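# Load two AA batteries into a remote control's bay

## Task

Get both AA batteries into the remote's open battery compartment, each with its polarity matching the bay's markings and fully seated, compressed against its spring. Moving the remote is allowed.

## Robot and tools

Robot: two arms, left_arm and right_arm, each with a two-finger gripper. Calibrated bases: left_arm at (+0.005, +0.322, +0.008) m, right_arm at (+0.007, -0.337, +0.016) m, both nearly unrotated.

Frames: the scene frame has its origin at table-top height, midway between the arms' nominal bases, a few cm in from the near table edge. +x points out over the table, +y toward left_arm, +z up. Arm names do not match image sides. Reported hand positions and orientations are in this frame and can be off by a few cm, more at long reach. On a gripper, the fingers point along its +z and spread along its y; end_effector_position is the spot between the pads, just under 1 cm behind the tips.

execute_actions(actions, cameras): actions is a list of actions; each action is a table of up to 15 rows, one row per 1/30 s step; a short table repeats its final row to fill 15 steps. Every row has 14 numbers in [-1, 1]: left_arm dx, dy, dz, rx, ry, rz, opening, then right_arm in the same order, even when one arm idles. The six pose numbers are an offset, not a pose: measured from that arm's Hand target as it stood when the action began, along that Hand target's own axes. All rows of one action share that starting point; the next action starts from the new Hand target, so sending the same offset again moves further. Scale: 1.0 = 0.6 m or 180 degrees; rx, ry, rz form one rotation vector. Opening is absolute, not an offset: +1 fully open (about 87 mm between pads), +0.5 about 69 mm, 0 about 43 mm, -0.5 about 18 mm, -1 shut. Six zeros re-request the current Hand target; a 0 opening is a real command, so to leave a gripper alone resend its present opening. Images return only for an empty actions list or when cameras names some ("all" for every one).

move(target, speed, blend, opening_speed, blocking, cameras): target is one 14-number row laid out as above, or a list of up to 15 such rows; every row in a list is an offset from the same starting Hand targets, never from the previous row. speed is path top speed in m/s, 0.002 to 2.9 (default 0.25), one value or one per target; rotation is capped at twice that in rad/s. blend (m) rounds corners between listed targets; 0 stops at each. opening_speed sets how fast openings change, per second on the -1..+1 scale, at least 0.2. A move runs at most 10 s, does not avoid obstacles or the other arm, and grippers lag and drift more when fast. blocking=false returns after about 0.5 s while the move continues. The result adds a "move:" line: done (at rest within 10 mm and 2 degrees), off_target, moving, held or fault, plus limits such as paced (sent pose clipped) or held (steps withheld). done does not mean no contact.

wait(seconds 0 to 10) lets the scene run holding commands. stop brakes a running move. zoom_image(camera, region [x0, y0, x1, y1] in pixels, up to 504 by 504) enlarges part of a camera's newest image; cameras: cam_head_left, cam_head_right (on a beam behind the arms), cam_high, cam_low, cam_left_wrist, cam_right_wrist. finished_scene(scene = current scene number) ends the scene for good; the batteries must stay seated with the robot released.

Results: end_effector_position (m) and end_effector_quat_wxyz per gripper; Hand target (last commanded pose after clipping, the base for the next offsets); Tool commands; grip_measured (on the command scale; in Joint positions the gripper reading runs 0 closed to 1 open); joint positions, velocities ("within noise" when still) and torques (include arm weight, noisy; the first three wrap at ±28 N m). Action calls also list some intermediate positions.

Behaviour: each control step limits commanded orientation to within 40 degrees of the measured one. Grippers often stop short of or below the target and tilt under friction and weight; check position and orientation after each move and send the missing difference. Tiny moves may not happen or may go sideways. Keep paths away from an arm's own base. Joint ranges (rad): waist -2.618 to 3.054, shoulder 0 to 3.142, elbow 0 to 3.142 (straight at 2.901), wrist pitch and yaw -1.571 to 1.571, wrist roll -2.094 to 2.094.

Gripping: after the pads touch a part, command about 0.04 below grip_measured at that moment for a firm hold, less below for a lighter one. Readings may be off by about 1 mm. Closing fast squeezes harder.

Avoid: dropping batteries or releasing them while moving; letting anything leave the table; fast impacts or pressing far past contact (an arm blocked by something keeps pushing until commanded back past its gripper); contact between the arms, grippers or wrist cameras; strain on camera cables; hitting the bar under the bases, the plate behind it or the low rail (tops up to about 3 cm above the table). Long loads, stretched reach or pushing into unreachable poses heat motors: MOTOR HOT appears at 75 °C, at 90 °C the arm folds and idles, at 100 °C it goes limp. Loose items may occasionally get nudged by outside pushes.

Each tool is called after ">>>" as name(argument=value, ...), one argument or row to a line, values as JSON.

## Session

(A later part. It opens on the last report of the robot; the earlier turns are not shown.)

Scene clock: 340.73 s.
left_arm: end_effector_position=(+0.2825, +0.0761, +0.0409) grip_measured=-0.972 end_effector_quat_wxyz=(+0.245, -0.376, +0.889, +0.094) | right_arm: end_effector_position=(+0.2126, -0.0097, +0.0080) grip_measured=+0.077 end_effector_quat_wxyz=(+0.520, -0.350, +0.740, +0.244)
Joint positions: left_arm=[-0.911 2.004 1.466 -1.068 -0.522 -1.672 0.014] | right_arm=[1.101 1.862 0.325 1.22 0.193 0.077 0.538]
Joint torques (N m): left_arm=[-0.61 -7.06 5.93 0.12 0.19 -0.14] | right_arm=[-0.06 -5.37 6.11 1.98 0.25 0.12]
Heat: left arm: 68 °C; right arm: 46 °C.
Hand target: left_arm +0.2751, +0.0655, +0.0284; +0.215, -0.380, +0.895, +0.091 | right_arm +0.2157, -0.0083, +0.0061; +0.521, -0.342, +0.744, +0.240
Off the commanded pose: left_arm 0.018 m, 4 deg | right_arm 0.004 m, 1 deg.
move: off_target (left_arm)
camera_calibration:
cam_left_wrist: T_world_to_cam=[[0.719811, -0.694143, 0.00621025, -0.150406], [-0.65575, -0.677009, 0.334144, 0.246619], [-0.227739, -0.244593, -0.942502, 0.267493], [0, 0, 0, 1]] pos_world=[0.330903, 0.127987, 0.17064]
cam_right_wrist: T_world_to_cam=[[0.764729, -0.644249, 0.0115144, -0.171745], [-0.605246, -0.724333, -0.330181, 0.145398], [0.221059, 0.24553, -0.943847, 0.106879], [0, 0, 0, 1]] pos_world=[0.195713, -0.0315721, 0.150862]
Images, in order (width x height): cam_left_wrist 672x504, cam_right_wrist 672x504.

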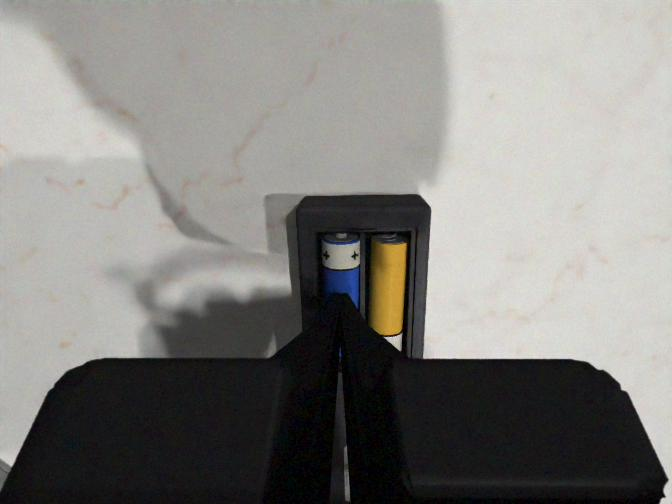

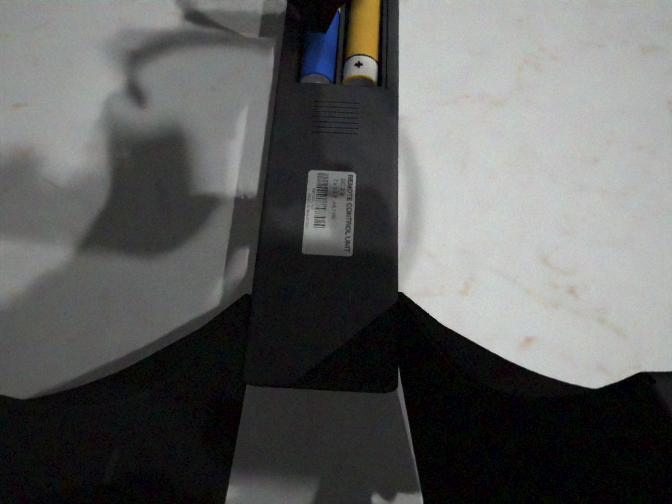

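>>> zoom_image(
  camera="cam_left_wrist",
  region=[300, 215, 420, 305],
)

Scaled by 4.200 from the camera's 672x504 image, which has a finer 960x720 frame.

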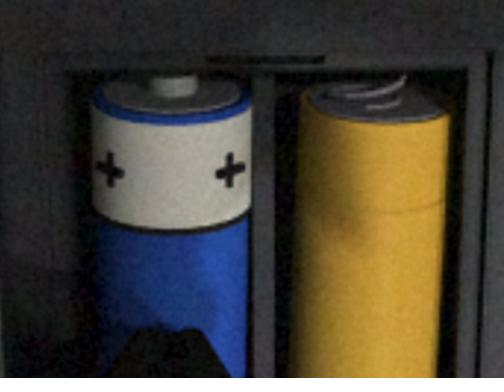

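>>> move(
  target=[
    [-0.05517, 0.00327, -0.05907, 0, 0, 0, -1.0, 0, 0, 0, 0, 0, 0, -0.08],
    [-0.1071, -0.0007, -0.0326, 0, 0, 0, -1.0, 0, 0, 0, 0, 0, 0, -0.08],
    [-0.07305, -0.0007, 0.03422, 0, 0, 0, -1.0, 0, 0, 0, 0, 0, 0, -0.08],
  ],
  speed=[0.12, 0.12, 0.06],
  blend=[0.01, 0.005, 0],
  cameras=["cam_left_wrist"],
)

>>> zoom_image(
  camera="cam_left_wrist",
  region=[280, 240, 420, 380],
)

Scene clock: 350.87 s.
left_arm: end_effector_position=(+0.3079, +0.1042, +0.0415) grip_measured=-0.972 end_effector_quat_wxyz=(+0.216, -0.378, +0.894, +0.100) | right_arm: end_effector_position=(+0.2126, -0.0097, +0.0080) grip_measured=+0.077 end_effector_quat_wxyz=(+0.520, -0.350, +0.740, +0.244)
Joint positions: left_arm=[-0.785 2.004 1.477 -1.046 -0.474 -1.539 0.014] | right_arm=[1.101 1.862 0.325 1.22 0.193 0.077 0.538]
Joint torques (N m): left_arm=[-0.1 -8.85 2.43 0.69 -0.26 -0.1] | right_arm=[-0.06 -5.38 6.09 1.99 0.25 0.12]
Heat: left arm: 66 °C; right arm: 46 °C.
Hand target: left_arm +0.3091, +0.1001, +0.0299; +0.214, -0.380, +0.895, +0.091 | right_arm +0.2157, -0.0083, +0.0061; +0.521, -0.342, +0.744, +0.240
Off the commanded pose: left_arm 0.012 m, 1 deg | right_arm 0.004 m, 1 deg.
move: off_target (left_arm)
camera_calibration:
cam_left_wrist: T_world_to_cam=[[0.725683, -0.68753, -0.026208, -0.150357], [-0.628994, -0.678373, 0.379706, 0.272093], [-0.278838, -0.259061, -0.924736, 0.297305], [0, 0, 0, 1]] pos_world=[0.363157, 0.158226, 0.167673]
Images, in order (width x height): cam_left_wrist 672x504.

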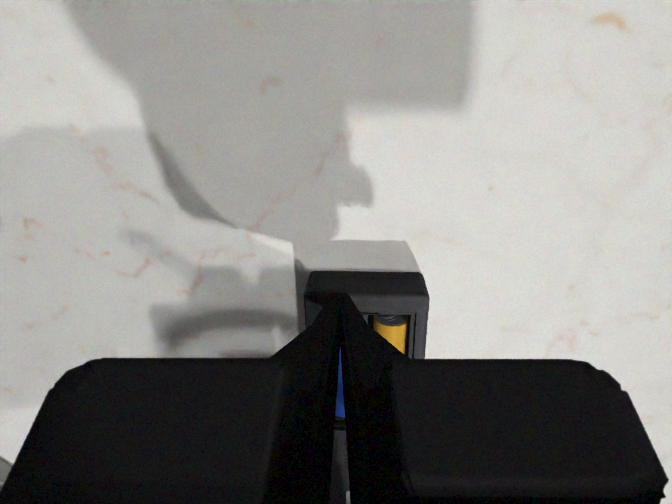

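Scaled by 3.600 from the camera's 672x504 image, which has a finer 960x720 frame.

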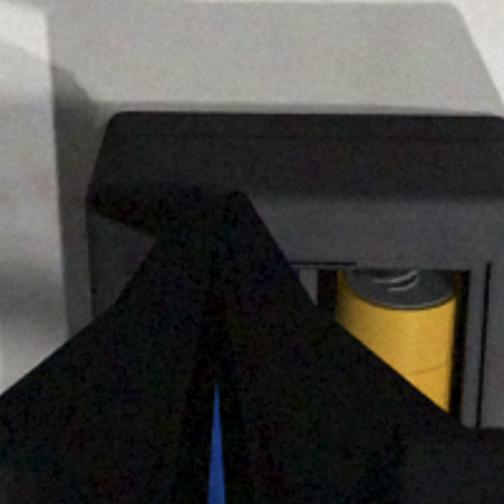

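>>> execute_actions(
  actions=[],
  cameras=["cam_left_wrist"],
)

Scene clock: 353.23 s.
left_arm: end_effector_position=(+0.3079, +0.1042, +0.0415) grip_measured=-0.972 end_effector_quat_wxyz=(+0.216, -0.378, +0.894, +0.100) | right_arm: end_effector_position=(+0.2126, -0.0097, +0.0080) grip_measured=+0.077 end_effector_quat_wxyz=(+0.520, -0.350, +0.740, +0.244)
Joint positions: left_arm=[-0.785 2.004 1.477 -1.046 -0.474 -1.538 0.014] | right_arm=[1.101 1.862 0.325 1.22 0.193 0.077 0.538]
Joint velocities: within noise
Joint torques (N m): left_arm=[-0.05 -8.91 2.51 0.69 -0.22 -0.06] | right_arm=[-0.06 -5.38 6.09 1.98 0.26 0.12]
Heat: left arm: 66 °C; right arm: 46 °C.
Hand target: left_arm +0.3091, +0.1001, +0.0299; +0.214, -0.380, +0.895, +0.091 | right_arm +0.2157, -0.0083, +0.0061; +0.521, -0.342, +0.744, +0.240
Tool commands: left_gripper/opening=-1.0 right_gripper/opening=-0.08
Off the commanded pose: left_arm 0.012 m, 1 deg | right_arm 0.004 m, 1 deg.
camera_calibration:
cam_left_wrist: T_world_to_cam=[[0.725407, -0.687812, -0.0264315, -0.150176], [-0.629182, -0.678166, 0.379764, 0.272119], [-0.279131, -0.258853, -0.924706, 0.297374], [0, 0, 0, 1]] pos_world=[0.363158, 0.158225, 0.167673]
Images, in order (width x height): cam_left_wrist 672x504.

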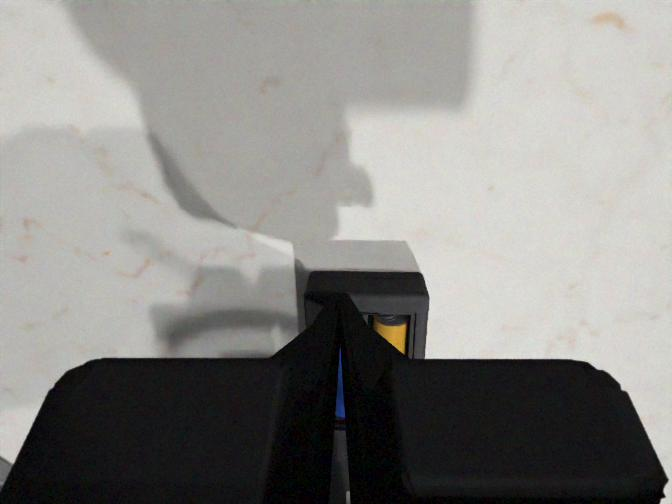

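>>> zoom_image(
  camera="cam_left_wrist",
  region=[280, 230, 440, 350],
)

Scaled by 3.150 from the camera's 672x504 image, which has a finer 960x720 frame.

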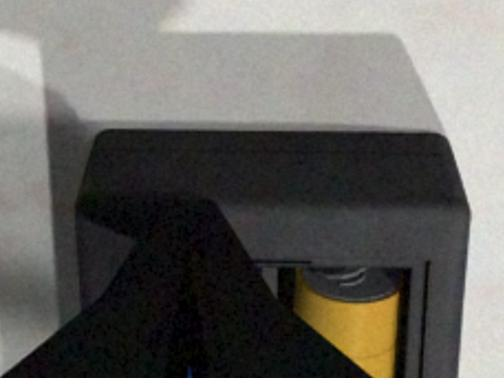

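>>> move(
  target=[0.05643, 0.0057, -0.02895, 0, 0, 0, -1, 0, 0, 0, 0, 0, 0, -0.08],
  speed=0.05,
  cameras=["cam_left_wrist"],
)

>>> zoom_image(
  camera="cam_left_wrist",
  region=[280, 230, 440, 350],
)

Scene clock: 357.53 s.
left_arm: end_effector_position=(+0.2918, +0.0828, +0.0410) grip_measured=-0.972 end_effector_quat_wxyz=(+0.247, -0.377, +0.888, +0.094) | right_arm: end_effector_position=(+0.2126, -0.0097, +0.0080) grip_measured=+0.077 end_effector_quat_wxyz=(+0.520, -0.350, +0.740, +0.244)
Joint positions: left_arm=[-0.881 2.004 1.465 -1.051 -0.526 -1.642 0.014] | right_arm=[1.101 1.862 0.325 1.22 0.193 0.077 0.538]
Joint torques (N m): left_arm=[-0.77 -8.44 4.07 0.15 0.22 -0.19] | right_arm=[-0.05 -5.37 6.11 1.98 0.25 0.12]
Heat: left arm: 66 °C; right arm: 46 °C.
Hand target: left_arm +0.2802, +0.0751, +0.0301; +0.215, -0.380, +0.895, +0.091 | right_arm +0.2157, -0.0083, +0.0061; +0.521, -0.342, +0.744, +0.240
Off the commanded pose: left_arm 0.018 m, 4 deg | right_arm 0.004 m, 1 deg.
move: off_target (left_arm)
camera_calibration:
cam_left_wrist: T_world_to_cam=[[0.721983, -0.691871, 0.00742801, -0.153331], [-0.654676, -0.679616, 0.33094, 0.257351], [-0.22392, -0.243796, -0.943622, 0.270215], [0, 0, 0, 1]] pos_world=[0.33969, 0.134692, 0.170952]
Images, in order (width x height): cam_left_wrist 672x504.

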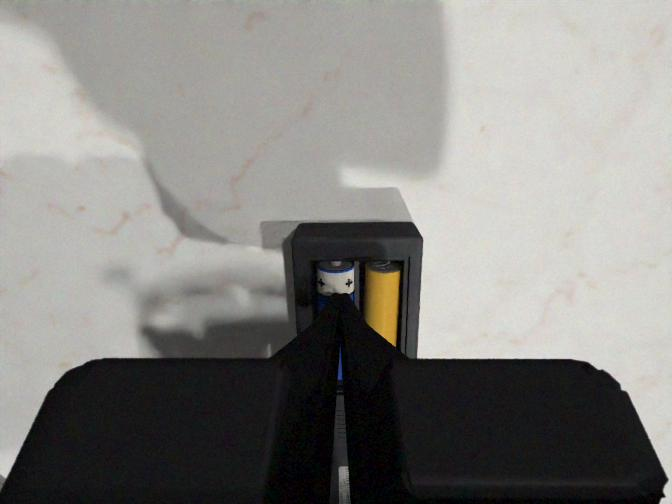

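Scaled by 3.150 from the camera's 672x504 image, which has a finer 960x720 frame.

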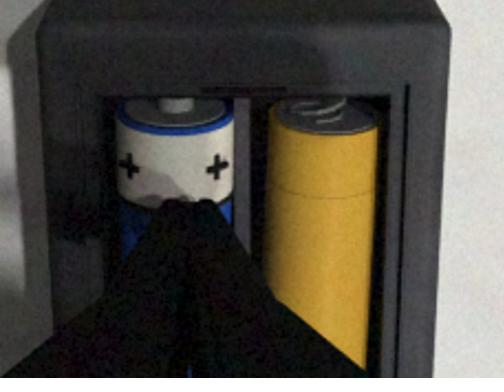

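>>> move(
  target=[
    [-0.07817, -0.00282, -0.08158, 0, 0, 0, -1, 0, 0, 0, 0, 0, 0, -0.08],
    [-0.12682, 0.08799, -0.19672, 0.34161, -0.16543, 0.33586, -0.673, 0, 0, 0, 0, 0, 0, -0.08],
  ],
  speed=[0.15, 0.25],
  blend=[0.03, 0],
  cameras=["cam_left_wrist"],
)

>>> zoom_image(
  camera="cam_left_wrist",
  region=[300, 195, 420, 285],
)

Scene clock: 368.20 s.
left_arm: end_effector_position=(+0.2518, +0.1222, +0.1679) grip_measured=-0.673 end_effector_quat_wxyz=(+0.492, +0.281, +0.806, -0.172) | right_arm: end_effector_position=(+0.2126, -0.0097, +0.0080) grip_measured=+0.077 end_effector_quat_wxyz=(+0.520, -0.350, +0.740, +0.244)
Joint positions: left_arm=[-0.721 0.938 0.636 -0.175 0.002 -0.01 0.163] | right_arm=[1.101 1.862 0.325 1.22 0.193 0.077 0.538]
Joint torques (N m): left_arm=[0.49 -3.36 5.45 2.15 0.1 0.02] | right_arm=[-0.05 -5.38 6.09 1.98 0.25 0.12]
Heat: left arm: 66 °C; right arm: 46 °C.
Hand target: left_arm +0.2522, +0.1220, +0.1698; +0.499, +0.283, +0.800, -0.177 | right_arm +0.2157, -0.0083, +0.0061; +0.521, -0.342, +0.744, +0.240
Off the commanded pose: left_arm 0.002 m, 1 deg | right_arm 0.004 m, 1 deg.
move: done
camera_calibration:
cam_left_wrist: T_world_to_cam=[[-0.611706, -0.791081, -0.0023771, 0.251515], [-0.770826, 0.596715, -0.223066, 0.1821], [0.177882, -0.134619, -0.9748, 0.281343], [0, 0, 0, 1]] pos_world=[0.244175, 0.128181, 0.315472]
Images, in order (width x height): cam_left_wrist 672x504.

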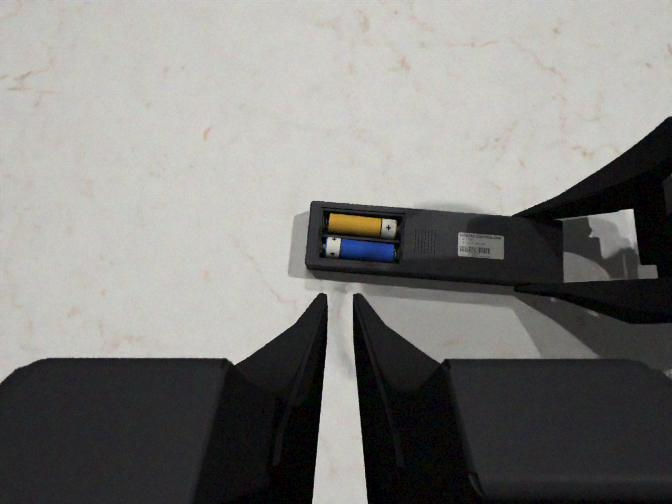

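Scaled by 4.200 from the camera's 672x504 image, which has a finer 960x720 frame.

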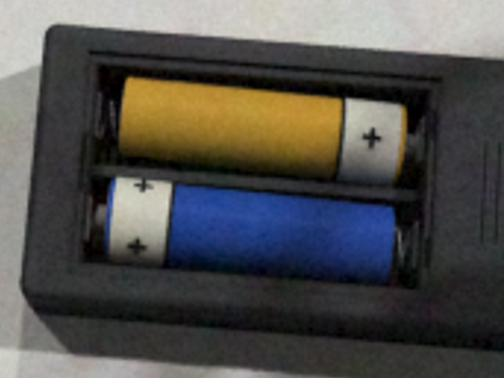

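>>> move(
  target=[0.1347, 0.01662, 0.19427, 0.0718, 0.356, -0.0172, -0.673, 0, 0, 0, 0, 0, 0, -0.08],
  speed=0.2,
  cameras=["cam_left_wrist"],
)

>>> zoom_image(
  camera="cam_left_wrist",
  region=[240, 190, 440, 350],
)

Scene clock: 372.90 s.
left_arm: end_effector_position=(+0.3084, +0.0880, +0.0461) grip_measured=-0.673 end_effector_quat_wxyz=(-0.037, +0.365, +0.926, -0.090) | right_arm: end_effector_position=(+0.2126, -0.0097, +0.0080) grip_measured=+0.077 end_effector_quat_wxyz=(+0.520, -0.350, +0.740, +0.244)
Joint positions: left_arm=[-0.63 2.239 1.848 -1.218 0.2 0.171 0.163] | right_arm=[1.101 1.862 0.325 1.22 0.193 0.077 0.538]
Joint torques (N m): left_arm=[0.5 -10.03 7.87 0.1 0.16 0] | right_arm=[-0.06 -5.38 6.09 1.98 0.26 0.12]
Heat: left arm: 65 °C; right arm: 46 °C.
Hand target: left_arm +0.3122, +0.0861, +0.0460; -0.038, +0.365, +0.925, -0.098 | right_arm +0.2157, -0.0083, +0.0061; +0.521, -0.342, +0.744, +0.240
Off the commanded pose: left_arm 0.004 m, 1 deg | right_arm 0.004 m, 1 deg.
move: done
camera_calibration:
cam_left_wrist: T_world_to_cam=[[-0.668963, -0.720913, 0.181033, 0.26181], [-0.376207, 0.538444, 0.75402, 0.0574334], [-0.641059, 0.436306, -0.631412, 0.334441], [0, 0, 0, 1]] pos_world=[0.411144, 0.0118987, 0.120468]
Images, in order (width x height): cam_left_wrist 672x504.

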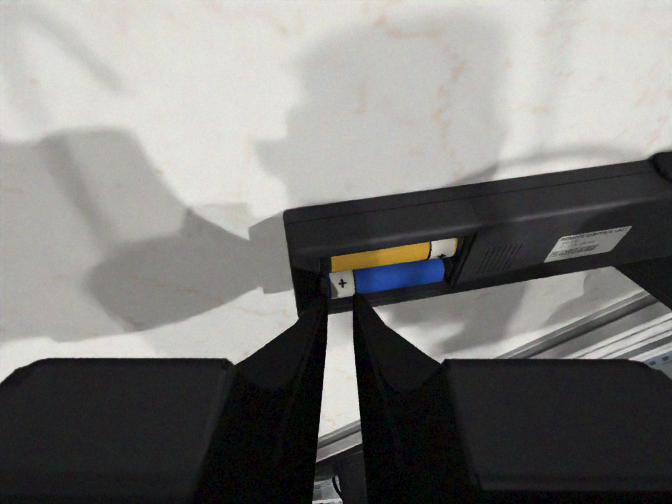

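Scaled by 2.520 from the camera's 672x504 image, which has a finer 960x720 frame.

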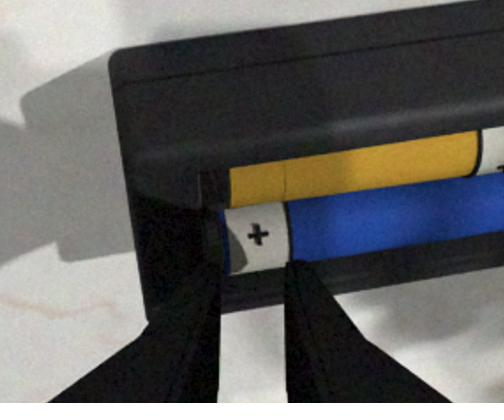

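>>> execute_actions(
  actions=[],
  cameras=["cam_right_wrist"],
)

>>> zoom_image(
  camera="cam_right_wrist",
  region=[245, 0, 425, 130],
)

Scene clock: 376.43 s.
left_arm: end_effector_position=(+0.3083, +0.0880, +0.0461) grip_measured=-0.673 end_effector_quat_wxyz=(-0.037, +0.365, +0.926, -0.090) | right_arm: end_effector_position=(+0.2126, -0.0097, +0.0080) grip_measured=+0.077 end_effector_quat_wxyz=(+0.520, -0.350, +0.740, +0.244)
Joint positions: left_arm=[-0.63 2.239 1.848 -1.218 0.2 0.171 0.163] | right_arm=[1.101 1.862 0.325 1.22 0.193 0.077 0.538]
Joint velocities: within noise
Joint torques (N m): left_arm=[0.43 -10.25 7.76 0.04 0.12 0.06] | right_arm=[-0.06 -5.37 6.08 1.98 0.26 0.11]
Heat: left arm: 65 °C; right arm: 46 °C.
Hand target: left_arm +0.3122, +0.0861, +0.0460; -0.038, +0.365, +0.925, -0.098 | right_arm +0.2157, -0.0083, +0.0061; +0.521, -0.342, +0.744, +0.240
Tool commands: left_gripper/opening=-0.673 right_gripper/opening=-0.08
Off the commanded pose: left_arm 0.004 m, 1 deg | right_arm 0.004 m, 1 deg.
camera_calibration:
cam_right_wrist: T_world_to_cam=[[0.764729, -0.644249, 0.0115144, -0.171745], [-0.605246, -0.724333, -0.330181, 0.145398], [0.221059, 0.24553, -0.943847, 0.106879], [0, 0, 0, 1]] pos_world=[0.195713, -0.0315721, 0.150862]
Images, in order (width x height): cam_right_wrist 672x504.

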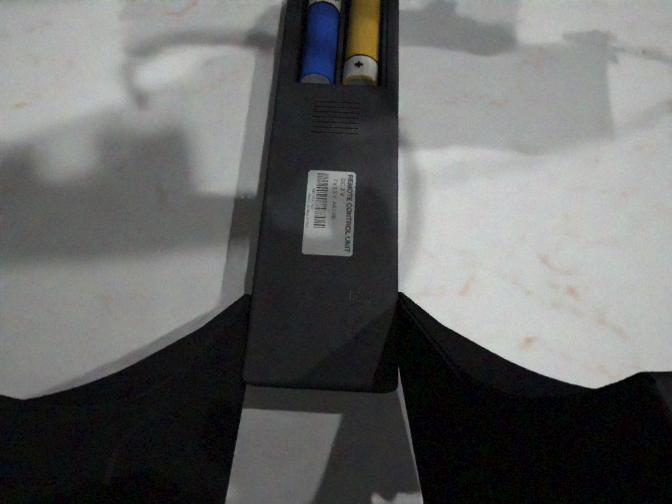

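Scaled by 2.800 from the camera's 672x504 image, which has a finer 960x720 frame.

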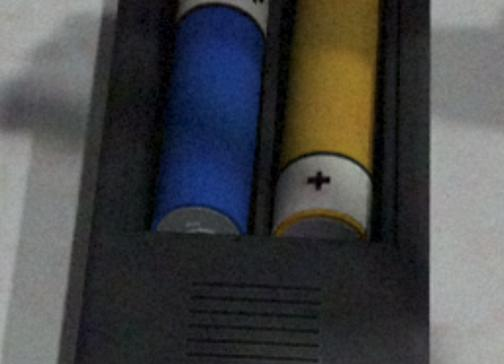

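>>> move(
  target=[-0.00645, 0.00647, 0.01907, 0, 0, 0, -0.673, 0, 0, 0, 0, 0, 0, -0.08],
  speed=0.1,
  cameras=["cam_left_wrist"],
)

>>> zoom_image(
  camera="cam_left_wrist",
  region=[270, 200, 430, 320],
)

Scene clock: 378.93 s.
left_arm: end_effector_position=(+0.3077, +0.0885, +0.0400) grip_measured=-0.673 end_effector_quat_wxyz=(-0.044, +0.364, +0.926, -0.090) | right_arm: end_effector_position=(+0.2126, -0.0097, +0.0080) grip_measured=+0.077 end_effector_quat_wxyz=(+0.520, -0.350, +0.740, +0.244)
Joint positions: left_arm=[-0.629 2.256 1.849 -1.217 0.202 0.172 0.163] | right_arm=[1.101 1.862 0.325 1.22 0.193 0.077 0.538]
Joint torques (N m): left_arm=[0.54 -9.59 6.93 0.31 0.2 0.04] | right_arm=[-0.05 -5.38 6.12 1.98 0.25 0.12]
Heat: left arm: 65 °C; right arm: 46 °C.
Hand target: left_arm +0.3158, +0.0844, +0.0340; -0.038, +0.365, +0.925, -0.098 | right_arm +0.2157, -0.0083, +0.0061; +0.521, -0.342, +0.744, +0.240
Off the commanded pose: left_arm 0.011 m, 1 deg | right_arm 0.004 m, 1 deg.
move: off_target (left_arm)
camera_calibration:
cam_left_wrist: T_world_to_cam=[[-0.666126, -0.722255, 0.186072, 0.261888], [-0.365485, 0.533575, 0.762705, 0.0582683], [-0.650151, 0.440051, -0.619402, 0.331908], [0, 0, 0, 1]] pos_world=[0.411537, 0.012003, 0.112413]
Images, in order (width x height): cam_left_wrist 672x504.

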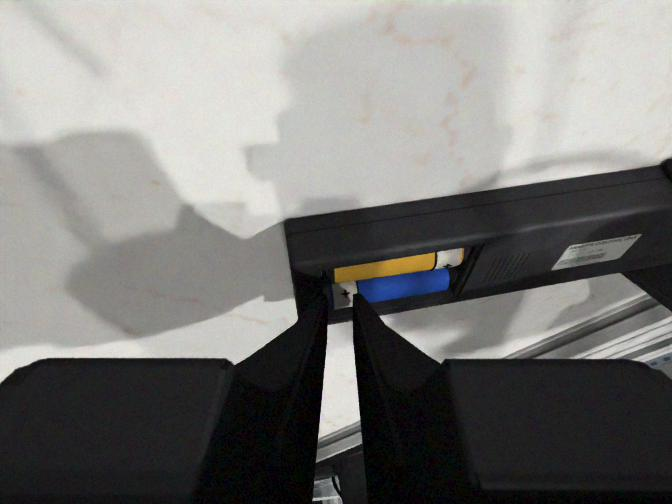

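Scaled by 3.150 from the camera's 672x504 image, which has a finer 960x720 frame.

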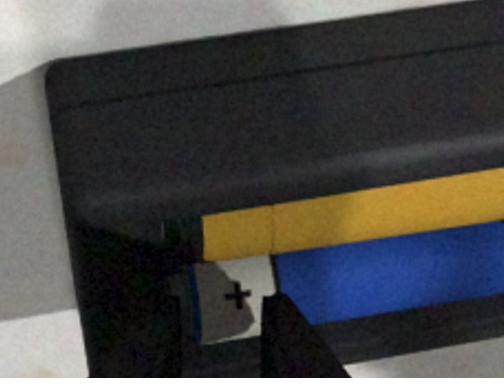

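>>> zoom_image(
  camera="cam_left_wrist",
  region=[306, 264, 370, 312],
)

Scaled by 7.875 from the camera's 672x504 image, which has a finer 960x720 frame.

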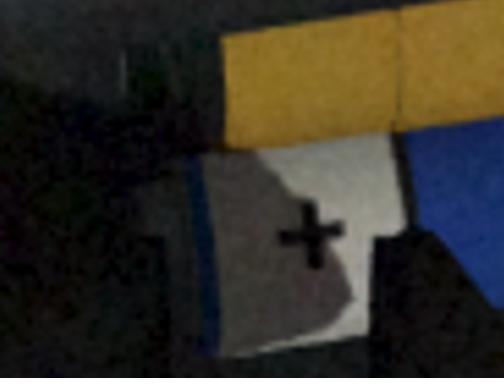

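>>> move(
  target=[0, 0.00312, 0.01467, 0, 0, 0, -0.673, 0, 0, 0, 0, 0, 0, -0.08],
  speed=0.08,
)

>>> execute_actions(
  actions=[],
  cameras=["cam_left_wrist"],
)

>>> zoom_image(
  camera="cam_left_wrist",
  region=[306, 264, 370, 312],
)

Scene clock: 383.83 s.
left_arm: end_effector_position=(+0.3081, +0.0882, +0.0399) grip_measured=-0.673 end_effector_quat_wxyz=(-0.044, +0.364, +0.926, -0.090) | right_arm: end_effector_position=(+0.2126, -0.0097, +0.0080) grip_measured=+0.077 end_effector_quat_wxyz=(+0.520, -0.350, +0.740, +0.244)
Joint positions: left_arm=[-0.629 2.256 1.849 -1.215 0.202 0.172 0.163] | right_arm=[1.101 1.862 0.325 1.22 0.193 0.077 0.538]
Joint torques (N m): left_arm=[0.44 -8.88 4.93 0.6 0.17 0.05] | right_arm=[-0.06 -5.37 6.11 1.98 0.25 0.12]
Heat: left arm: 65 °C; right arm: 46 °C.
Hand target: left_arm +0.3159, +0.0844, +0.0250; -0.038, +0.365, +0.925, -0.098 | right_arm +0.2157, -0.0083, +0.0061; +0.521, -0.342, +0.744, +0.240
Off the commanded pose: left_arm 0.017 m, 1 deg | right_arm 0.004 m, 1 deg.
move: off_target (left_arm)

Scene clock: 383.83 s.
left_arm: end_effector_position=(+0.3081, +0.0882, +0.0399) grip_measured=-0.673 end_effector_quat_wxyz=(-0.044, +0.364, +0.926, -0.090) | right_arm: end_effector_position=(+0.2126, -0.0097, +0.0080) grip_measured=+0.077 end_effector_quat_wxyz=(+0.520, -0.350, +0.740, +0.244)
Joint positions: left_arm=[-0.629 2.256 1.849 -1.215 0.202 0.172 0.163] | right_arm=[1.101 1.862 0.325 1.22 0.193 0.077 0.538]
Joint velocities: within noise
Joint torques (N m): left_arm=[0.44 -8.88 4.93 0.6 0.17 0.05] | right_arm=[-0.06 -5.37 6.11 1.98 0.25 0.12]
Heat: left arm: 65 °C; right arm: 46 °C.
Hand target: left_arm +0.3159, +0.0844, +0.0250; -0.038, +0.365, +0.925, -0.098 | right_arm +0.2157, -0.0083, +0.0061; +0.521, -0.342, +0.744, +0.240
Tool commands: left_gripper/opening=-0.673 right_gripper/opening=-0.08
Off the commanded pose: left_arm 0.017 m, 1 deg | right_arm 0.004 m, 1 deg.
camera_calibration:
cam_left_wrist: T_world_to_cam=[[-0.666412, -0.722063, 0.185798, 0.262051], [-0.366709, 0.534402, 0.761537, 0.0589532], [-0.649168, 0.439363, -0.620919, 0.332094], [0, 0, 0, 1]] pos_world=[0.411838, 0.0118024, 0.11262]
Images, in order (width x height): cam_left_wrist 672x504.

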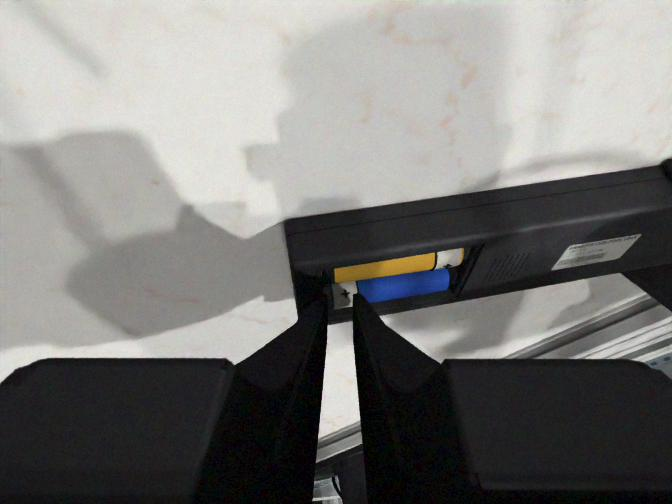

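Scaled by 7.875 from the camera's 672x504 image, which has a finer 960x720 frame.

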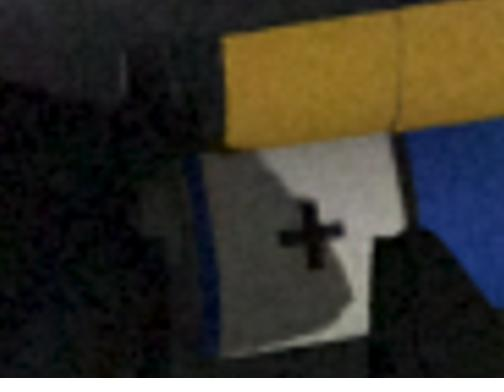

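>>> move(
  target=[-0.00562, -0.0159, -0.05287, 0, 0, 0, -0.673, 0, 0, 0, 0, 0, 0, -0.08],
  speed=0.1,
)

Scene clock: 386.53 s.
left_arm: end_effector_position=(+0.3148, +0.0837, +0.0589) grip_measured=-0.673 end_effector_quat_wxyz=(-0.035, +0.365, +0.926, -0.092) | right_arm: end_effector_position=(+0.2126, -0.0097, +0.0080) grip_measured=+0.077 end_effector_quat_wxyz=(+0.520, -0.350, +0.740, +0.244)
Joint positions: left_arm=[-0.629 2.263 1.939 -1.282 0.202 0.172 0.163] | right_arm=[1.101 1.862 0.325 1.22 0.193 0.077 0.538]
Joint torques (N m): left_arm=[0.08 -10.47 7.58 0.09 0.12 0] | right_arm=[-0.08 -5.37 6.09 1.98 0.25 0.12]
Heat: left arm: 65 °C; right arm: 46 °C.
Hand target: left_arm +0.3164, +0.0801, +0.0580; -0.038, +0.365, +0.925, -0.098 | right_arm +0.2157, -0.0083, +0.0061; +0.521, -0.342, +0.744, +0.240
Off the commanded pose: left_arm 0.004 m, 1 deg | right_arm 0.004 m, 1 deg.
move: done

>>> move(
  target=[0, 0.01108, 0.05217, 0, 0, 0, -0.673, 0, 0, 0, 0, 0, 0, -0.08],
  speed=0.08,
  cameras=["cam_left_wrist"],
)

>>> zoom_image(
  camera="cam_left_wrist",
  region=[306, 264, 370, 312],
)

Scene clock: 388.10 s.
left_arm: end_effector_position=(+0.3148, +0.0830, +0.0409) grip_measured=-0.673 end_effector_quat_wxyz=(-0.037, +0.365, +0.926, -0.094) | right_arm: end_effector_position=(+0.2126, -0.0097, +0.0080) grip_measured=+0.077 end_effector_quat_wxyz=(+0.520, -0.350, +0.740, +0.244)
Joint positions: left_arm=[-0.629 2.276 1.888 -1.22 0.206 0.172 0.163] | right_arm=[1.101 1.862 0.325 1.22 0.193 0.077 0.538]
Joint torques (N m): left_arm=[0.01 -10.07 3.29 0.61 0.13 -0.01] | right_arm=[-0.05 -5.38 6.11 1.98 0.25 0.12]
Heat: left arm: 66 °C; right arm: 46 °C.
Hand target: left_arm +0.3164, +0.0801, +0.0260; -0.038, +0.365, +0.925, -0.098 | right_arm +0.2157, -0.0083, +0.0061; +0.521, -0.342, +0.744, +0.240
Off the commanded pose: left_arm 0.015 m, 1 deg | right_arm 0.004 m, 1 deg.
move: off_target (left_arm)
camera_calibration:
cam_left_wrist: T_world_to_cam=[[-0.668392, -0.719911, 0.18703, 0.262924], [-0.37477, 0.54315, 0.751356, 0.0657003], [-0.642495, 0.432107, -0.632838, 0.338344], [0, 0, 0, 1]] pos_world=[0.417744, 0.00739603, 0.115578]
Images, in order (width x height): cam_left_wrist 672x504.

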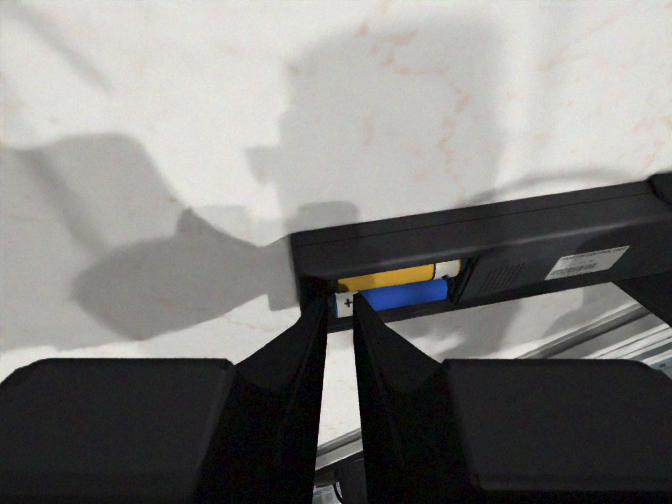

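Scaled by 7.875 from the camera's 672x504 image, which has a finer 960x720 frame.

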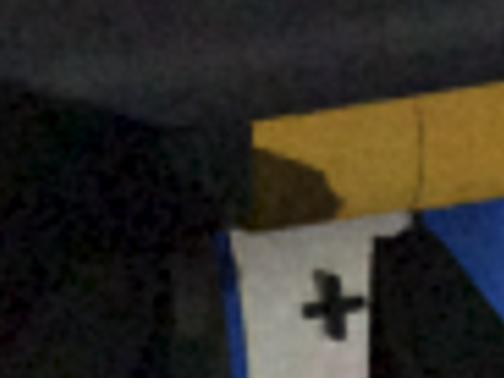

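>>> move(
  target=[
    [0.01927, -0.0072, -0.04277, 0, 0, 0, -0.673, 0, 0, 0, 0, 0, 0, -0.08],
    [0.01927, 0.0018, -0.00038, 0, 0, 0, -0.673, 0, 0, 0, 0, 0, 0, -0.08],
  ],
  speed=[0.12, 0.08],
  cameras=["cam_left_wrist"],
)

>>> zoom_image(
  camera="cam_left_wrist",
  region=[306, 264, 370, 312],
)

Scene clock: 390.90 s.
left_arm: end_effector_position=(+0.3084, +0.0861, +0.0389) grip_measured=-0.673 end_effector_quat_wxyz=(-0.036, +0.363, +0.926, -0.099) | right_arm: end_effector_position=(+0.2126, -0.0097, +0.0080) grip_measured=+0.077 end_effector_quat_wxyz=(+0.520, -0.350, +0.740, +0.244)
Joint positions: left_arm=[-0.627 2.243 1.825 -1.186 0.217 0.172 0.163] | right_arm=[1.101 1.862 0.325 1.22 0.193 0.077 0.538]
Joint torques (N m): left_arm=[0.39 -10.58 2.06 0.56 0.01 0.03] | right_arm=[-0.06 -5.38 6.11 1.98 0.25 0.11]
Heat: left arm: 67 °C; right arm: 46 °C.
Hand target: left_arm +0.3089, +0.0888, +0.0260; -0.038, +0.365, +0.925, -0.098 | right_arm +0.2157, -0.0083, +0.0061; +0.521, -0.342, +0.744, +0.240
Off the commanded pose: left_arm 0.013 m, 0 deg | right_arm 0.004 m, 1 deg.
move: off_target (left_arm)
camera_calibration:
cam_left_wrist: T_world_to_cam=[[-0.665872, -0.719617, 0.196892, 0.260001], [-0.373716, 0.550131, 0.746788, 0.062421], [-0.645718, 0.423684, -0.635249, 0.333417], [0, 0, 0, 1]] pos_world=[0.411748, 0.0114978, 0.113996]
Images, in order (width x height): cam_left_wrist 672x504.

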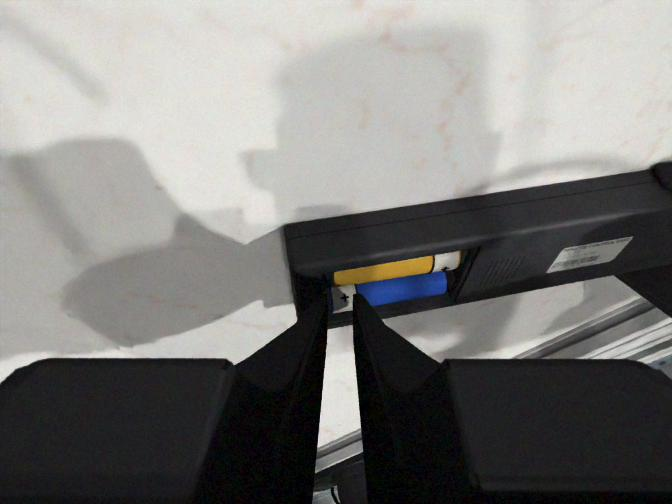

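Scaled by 7.875 from the camera's 672x504 image, which has a finer 960x720 frame.

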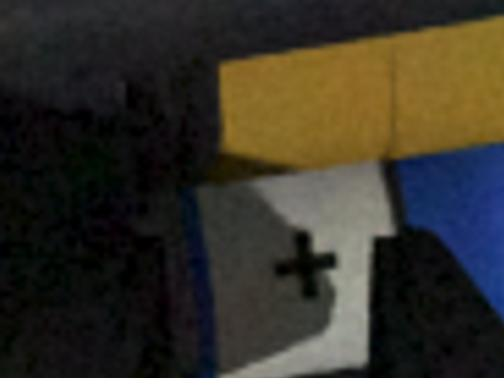

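>>> move(
  target=[-0.00173, -0.06223, 0.0064, 0, 0, 0, -0.673, 0, 0, 0, 0, 0, 0, -0.08],
  speed=0.05,
  cameras=["cam_left_wrist"],
)

>>> zoom_image(
  camera="cam_left_wrist",
  region=[290, 250, 418, 346],
)

Scene clock: 393.57 s.
left_arm: end_effector_position=(+0.3034, +0.0832, +0.0352) grip_measured=-0.672 end_effector_quat_wxyz=(-0.028, +0.365, +0.929, -0.062) | right_arm: end_effector_position=(+0.2126, -0.0097, +0.0080) grip_measured=+0.075 end_effector_quat_wxyz=(+0.520, -0.350, +0.740, +0.244)
Joint positions: left_arm=[-0.67 2.233 1.801 -1.166 0.141 0.127 0.164] | right_arm=[1.101 1.862 0.325 1.22 0.193 0.077 0.538]
Joint torques (N m): left_arm=[-2.82 -11.93 2.37 0.47 0.74 -0.36] | right_arm=[-0.05 -5.37 6.11 1.98 0.25 0.12]
Heat: left arm: 68 °C; right arm: 46 °C.
Hand target: left_arm +0.2841, +0.0610, +0.0300; -0.038, +0.365, +0.925, -0.098 | right_arm +0.2157, -0.0083, +0.0061; +0.521, -0.342, +0.744, +0.240
Off the commanded pose: left_arm 0.030 m, 4 deg | right_arm 0.004 m, 1 deg.
move: off_target (left_arm)
camera_calibration:
cam_left_wrist: T_world_to_cam=[[-0.673587, -0.729029, 0.121642, 0.261138], [-0.405376, 0.50202, 0.763968, 0.0778364], [-0.618022, 0.465288, -0.633685, 0.317166], [0, 0, 0, 1]] pos_world=[0.403468, 0.00372813, 0.109754]
Images, in order (width x height): cam_left_wrist 672x504.

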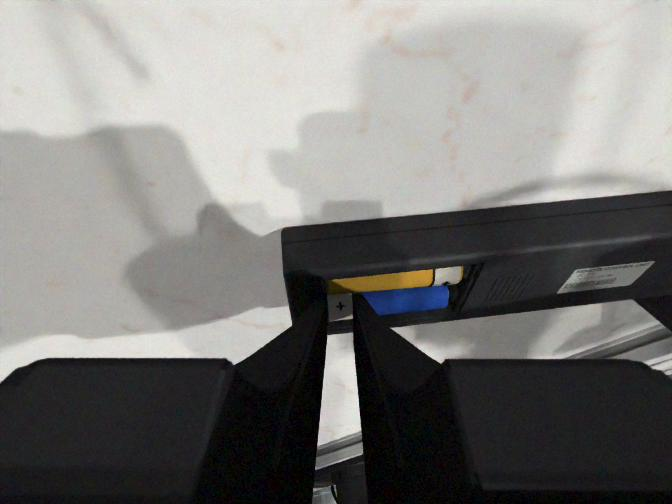

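Scaled by 3.938 from the camera's 672x504 image, which has a finer 960x720 frame.

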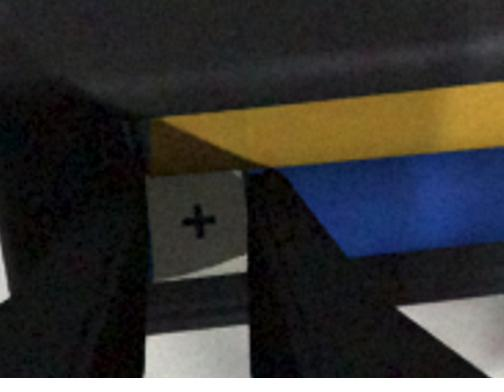

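>>> move(
  target=[
    [0, 0.00277, 0.01304, 0, 0, 0, -0.673, 0, 0, 0, 0, 0, 0, -0.08],
    [0.00155, 0.0575, -0.0054, 0, 0, 0, -0.673, 0, 0, 0, 0, 0, 0, -0.08],
  ],
  speed=0.05,
  cameras=["cam_left_wrist"],
)

>>> zoom_image(
  camera="cam_left_wrist",
  region=[290, 250, 418, 346],
)

Scene clock: 397.03 s.
left_arm: end_effector_position=(+0.3062, +0.0860, +0.0362) grip_measured=-0.673 end_effector_quat_wxyz=(-0.028, +0.367, +0.925, -0.093) | right_arm: end_effector_position=(+0.2126, -0.0097, +0.0080) grip_measured=+0.075 end_effector_quat_wxyz=(+0.520, -0.350, +0.740, +0.244)
Joint positions: left_arm=[-0.637 2.223 1.786 -1.152 0.201 0.167 0.164] | right_arm=[1.101 1.862 0.325 1.22 0.193 0.077 0.538]
Joint torques (N m): left_arm=[0.68 -9.36 5.19 0.22 0.2 0] | right_arm=[-0.06 -5.37 6.11 1.98 0.25 0.12]
Heat: left arm: 68 °C; right arm: 46 °C.
Hand target: left_arm +0.3069, +0.0867, +0.0260; -0.038, +0.365, +0.925, -0.098 | right_arm +0.2157, -0.0083, +0.0061; +0.521, -0.342, +0.744, +0.240
Off the commanded pose: left_arm 0.010 m, 1 deg | right_arm 0.004 m, 1 deg.
move: done
camera_calibration:
cam_left_wrist: T_world_to_cam=[[-0.673691, -0.716924, 0.179336, 0.261889], [-0.385736, 0.548119, 0.742141, 0.0676804], [-0.630356, 0.430797, -0.645806, 0.32538], [0, 0, 0, 1]] pos_world=[0.407644, 0.0104851, 0.112937]
Images, in order (width x height): cam_left_wrist 672x504.

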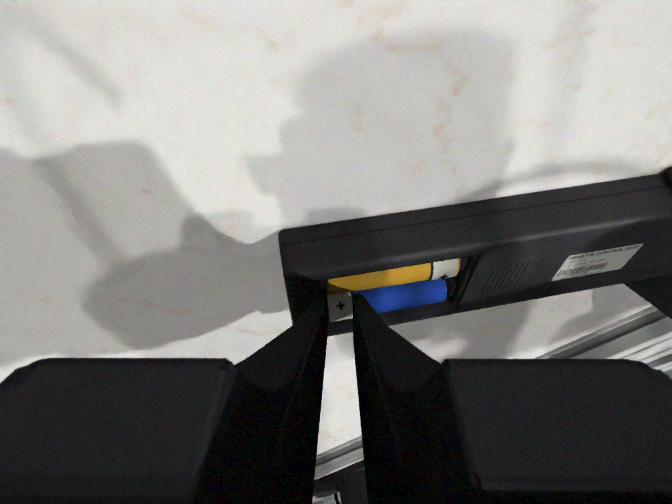

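Scaled by 3.938 from the camera's 672x504 image, which has a finer 960x720 frame.

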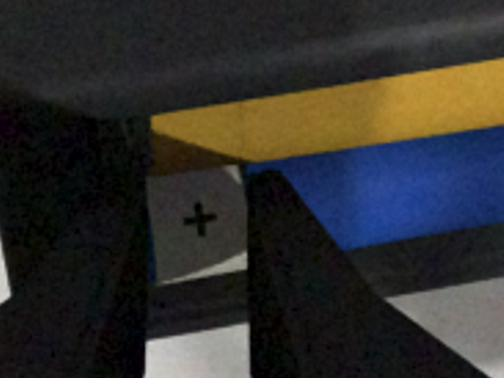

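>>> move(
  target=[
    [0, -0.0135, -0.06357, 0, 0, 0, -0.673, 0, 0, 0, 0, 0, 0, -0.08],
    [0.1069, -0.06865, -0.2304, -0.0718, -0.356, 0.0172, -0.673, 0, 0, 0, 0, 0, 0, -0.08],
  ],
  speed=[0.06, 0.22],
  cameras=["cam_left_wrist"],
)

>>> zoom_image(
  camera="cam_left_wrist",
  region=[300, 195, 420, 285],
)

Scene clock: 402.80 s.
left_arm: end_effector_position=(+0.2515, +0.1222, +0.1682) grip_measured=-0.673 end_effector_quat_wxyz=(+0.490, +0.288, +0.803, -0.178) | right_arm: end_effector_position=(+0.2126, -0.0097, +0.0080) grip_measured=+0.075 end_effector_quat_wxyz=(+0.520, -0.350, +0.740, +0.244)
Joint positions: left_arm=[-0.706 0.936 0.635 -0.175 0.034 0.005 0.164] | right_arm=[1.101 1.862 0.325 1.22 0.193 0.077 0.538]
Joint torques (N m): left_arm=[-0.73 -3.02 5.41 2.17 -0.17 -0.09] | right_arm=[-0.08 -5.38 6.09 1.98 0.25 0.12]
Heat: left arm: 68 °C; right arm: 46 °C.
Hand target: left_arm +0.2522, +0.1221, +0.1697; +0.499, +0.283, +0.800, -0.177 | right_arm +0.2157, -0.0083, +0.0061; +0.521, -0.342, +0.744, +0.240
Off the commanded pose: left_arm 0.002 m, 1 deg | right_arm 0.004 m, 1 deg.
move: done
camera_calibration:
cam_left_wrist: T_world_to_cam=[[-0.627447, -0.778659, -0.00116445, 0.25353], [-0.758661, 0.611667, -0.224269, 0.177285], [0.175342, -0.139834, -0.974527, 0.283029], [0, 0, 0, 1]] pos_world=[0.243949, 0.128551, 0.315874]
Images, in order (width x height): cam_left_wrist 672x504.

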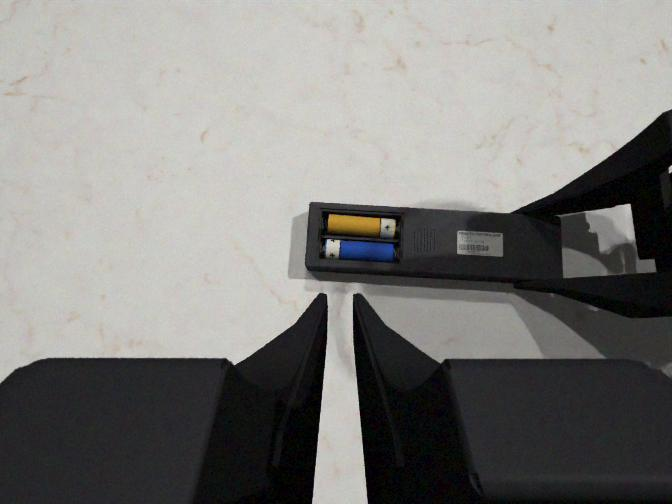

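Scaled by 4.200 from the camera's 672x504 image, which has a finer 960x720 frame.

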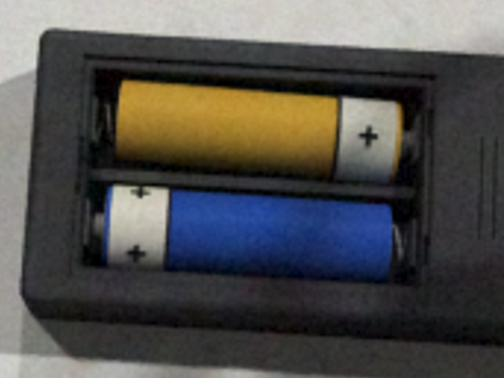

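>>> zoom_image(
  camera="cam_left_wrist",
  region=[314, 230, 364, 268],
)

>>> execute_actions(
  actions=[],
  cameras=["cam_right_wrist"],
)

>>> zoom_image(
  camera="cam_right_wrist",
  region=[255, 0, 435, 130],
)

Scaled by 10.080 from the camera's 672x504 image, which has a finer 960x720 frame.

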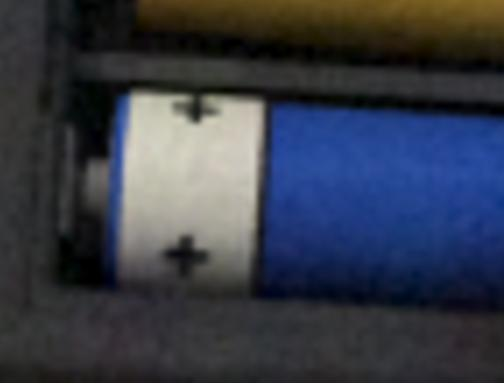

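Scene clock: 404.50 s.
left_arm: end_effector_position=(+0.2516, +0.1222, +0.1683) grip_measured=-0.673 end_effector_quat_wxyz=(+0.490, +0.288, +0.803, -0.178) | right_arm: end_effector_position=(+0.2126, -0.0097, +0.0080) grip_measured=+0.075 end_effector_quat_wxyz=(+0.520, -0.350, +0.740, +0.244)
Joint positions: left_arm=[-0.706 0.936 0.635 -0.175 0.033 0.005 0.164] | right_arm=[1.101 1.862 0.325 1.22 0.193 0.077 0.538]
Joint velocities: within noise
Joint torques (N m): left_arm=[-0.54 -2.86 5.26 2.12 -0.21 -0.2] | right_arm=[-0.06 -5.37 6.12 1.98 0.25 0.12]
Heat: left arm: 68 °C; right arm: 46 °C.
Hand target: left_arm +0.2522, +0.1221, +0.1697; +0.499, +0.283, +0.800, -0.177 | right_arm +0.2157, -0.0083, +0.0061; +0.521, -0.342, +0.744, +0.240
Tool commands: left_gripper/opening=-0.673 right_gripper/opening=-0.08
Off the commanded pose: left_arm 0.002 m, 1 deg | right_arm 0.004 m, 1 deg.
camera_calibration:
cam_right_wrist: T_world_to_cam=[[0.764729, -0.644249, 0.0115144, -0.171745], [-0.605246, -0.724333, -0.330181, 0.145398], [0.221059, 0.24553, -0.943847, 0.106879], [0, 0, 0, 1]] pos_world=[0.195713, -0.0315721, 0.150862]
Images, in order (width x height): cam_right_wrist 672x504.

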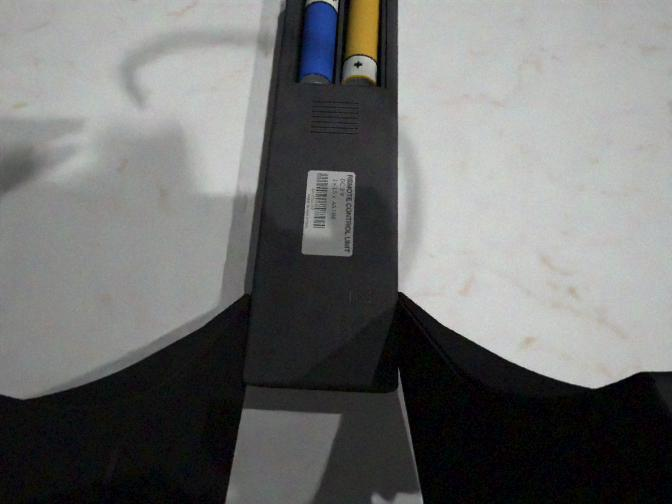

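Scaled by 2.800 from the camera's 672x504 image, which has a finer 960x720 frame.

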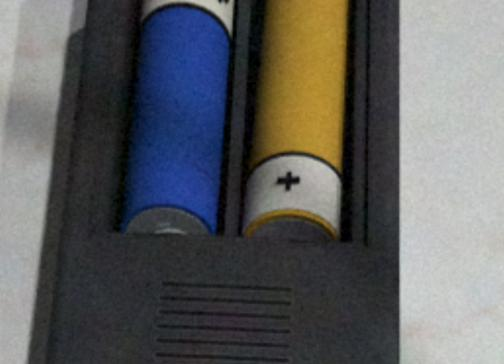

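>>> execute_actions(
  actions=[],
  cameras=["cam_left_wrist"],
)

>>> zoom_image(
  camera="cam_left_wrist",
  region=[366, 206, 416, 268],
)

>>> zoom_image(
  camera="cam_left_wrist",
  region=[312, 206, 362, 268],
)

Scene clock: 409.27 s.
left_arm: end_effector_position=(+0.2516, +0.1222, +0.1683) grip_measured=-0.673 end_effector_quat_wxyz=(+0.490, +0.288, +0.803, -0.178) | right_arm: end_effector_position=(+0.2126, -0.0097, +0.0080) grip_measured=+0.075 end_effector_quat_wxyz=(+0.520, -0.350, +0.740, +0.244)
Joint positions: left_arm=[-0.706 0.936 0.635 -0.175 0.033 0.005 0.164] | right_arm=[1.101 1.862 0.325 1.22 0.193 0.077 0.538]
Joint velocities: within noise
Joint torques (N m): left_arm=[-0.51 -2.91 5.53 2.12 -0.23 -0.1] | right_arm=[-0.06 -5.37 6.09 1.98 0.25 0.12]
Heat: left arm: 66 °C; right arm: 46 °C.
Hand target: left_arm +0.2522, +0.1221, +0.1697; +0.499, +0.283, +0.800, -0.177 | right_arm +0.2157, -0.0083, +0.0061; +0.521, -0.342, +0.744, +0.240
Tool commands: left_gripper/opening=-0.673 right_gripper/opening=-0.08
Off the commanded pose: left_arm 0.002 m, 1 deg | right_arm 0.004 m, 1 deg.
camera_calibration:
cam_left_wrist: T_world_to_cam=[[-0.62719, -0.778865, -0.00126458, 0.253589], [-0.758779, 0.611381, -0.224649, 0.177545], [0.175744, -0.139938, -0.974439, 0.2829], [0, 0, 0, 1]] pos_world=[0.244049, 0.128552, 0.315875]
Images, in order (width x height): cam_left_wrist 672x504.

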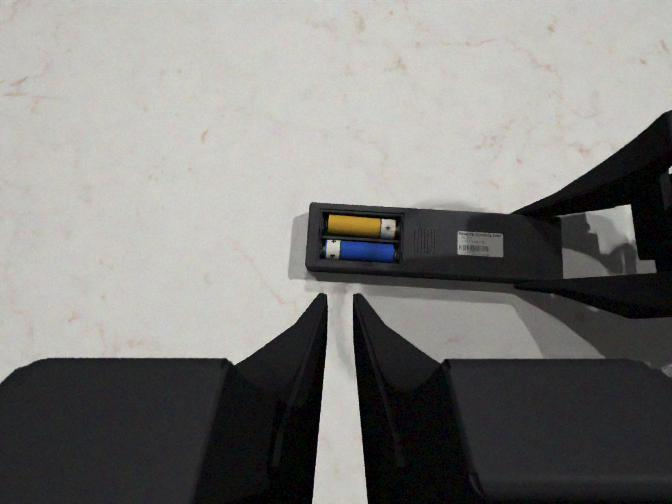

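Scaled by 8.129 from the camera's 672x504 image, which has a finer 960x720 frame.

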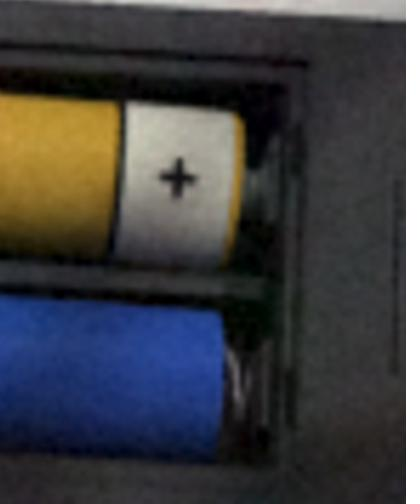

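Scaled by 8.129 from the camera's 672x504 image, which has a finer 960x720 frame.

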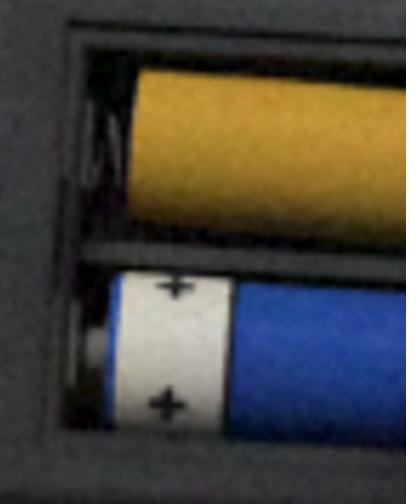

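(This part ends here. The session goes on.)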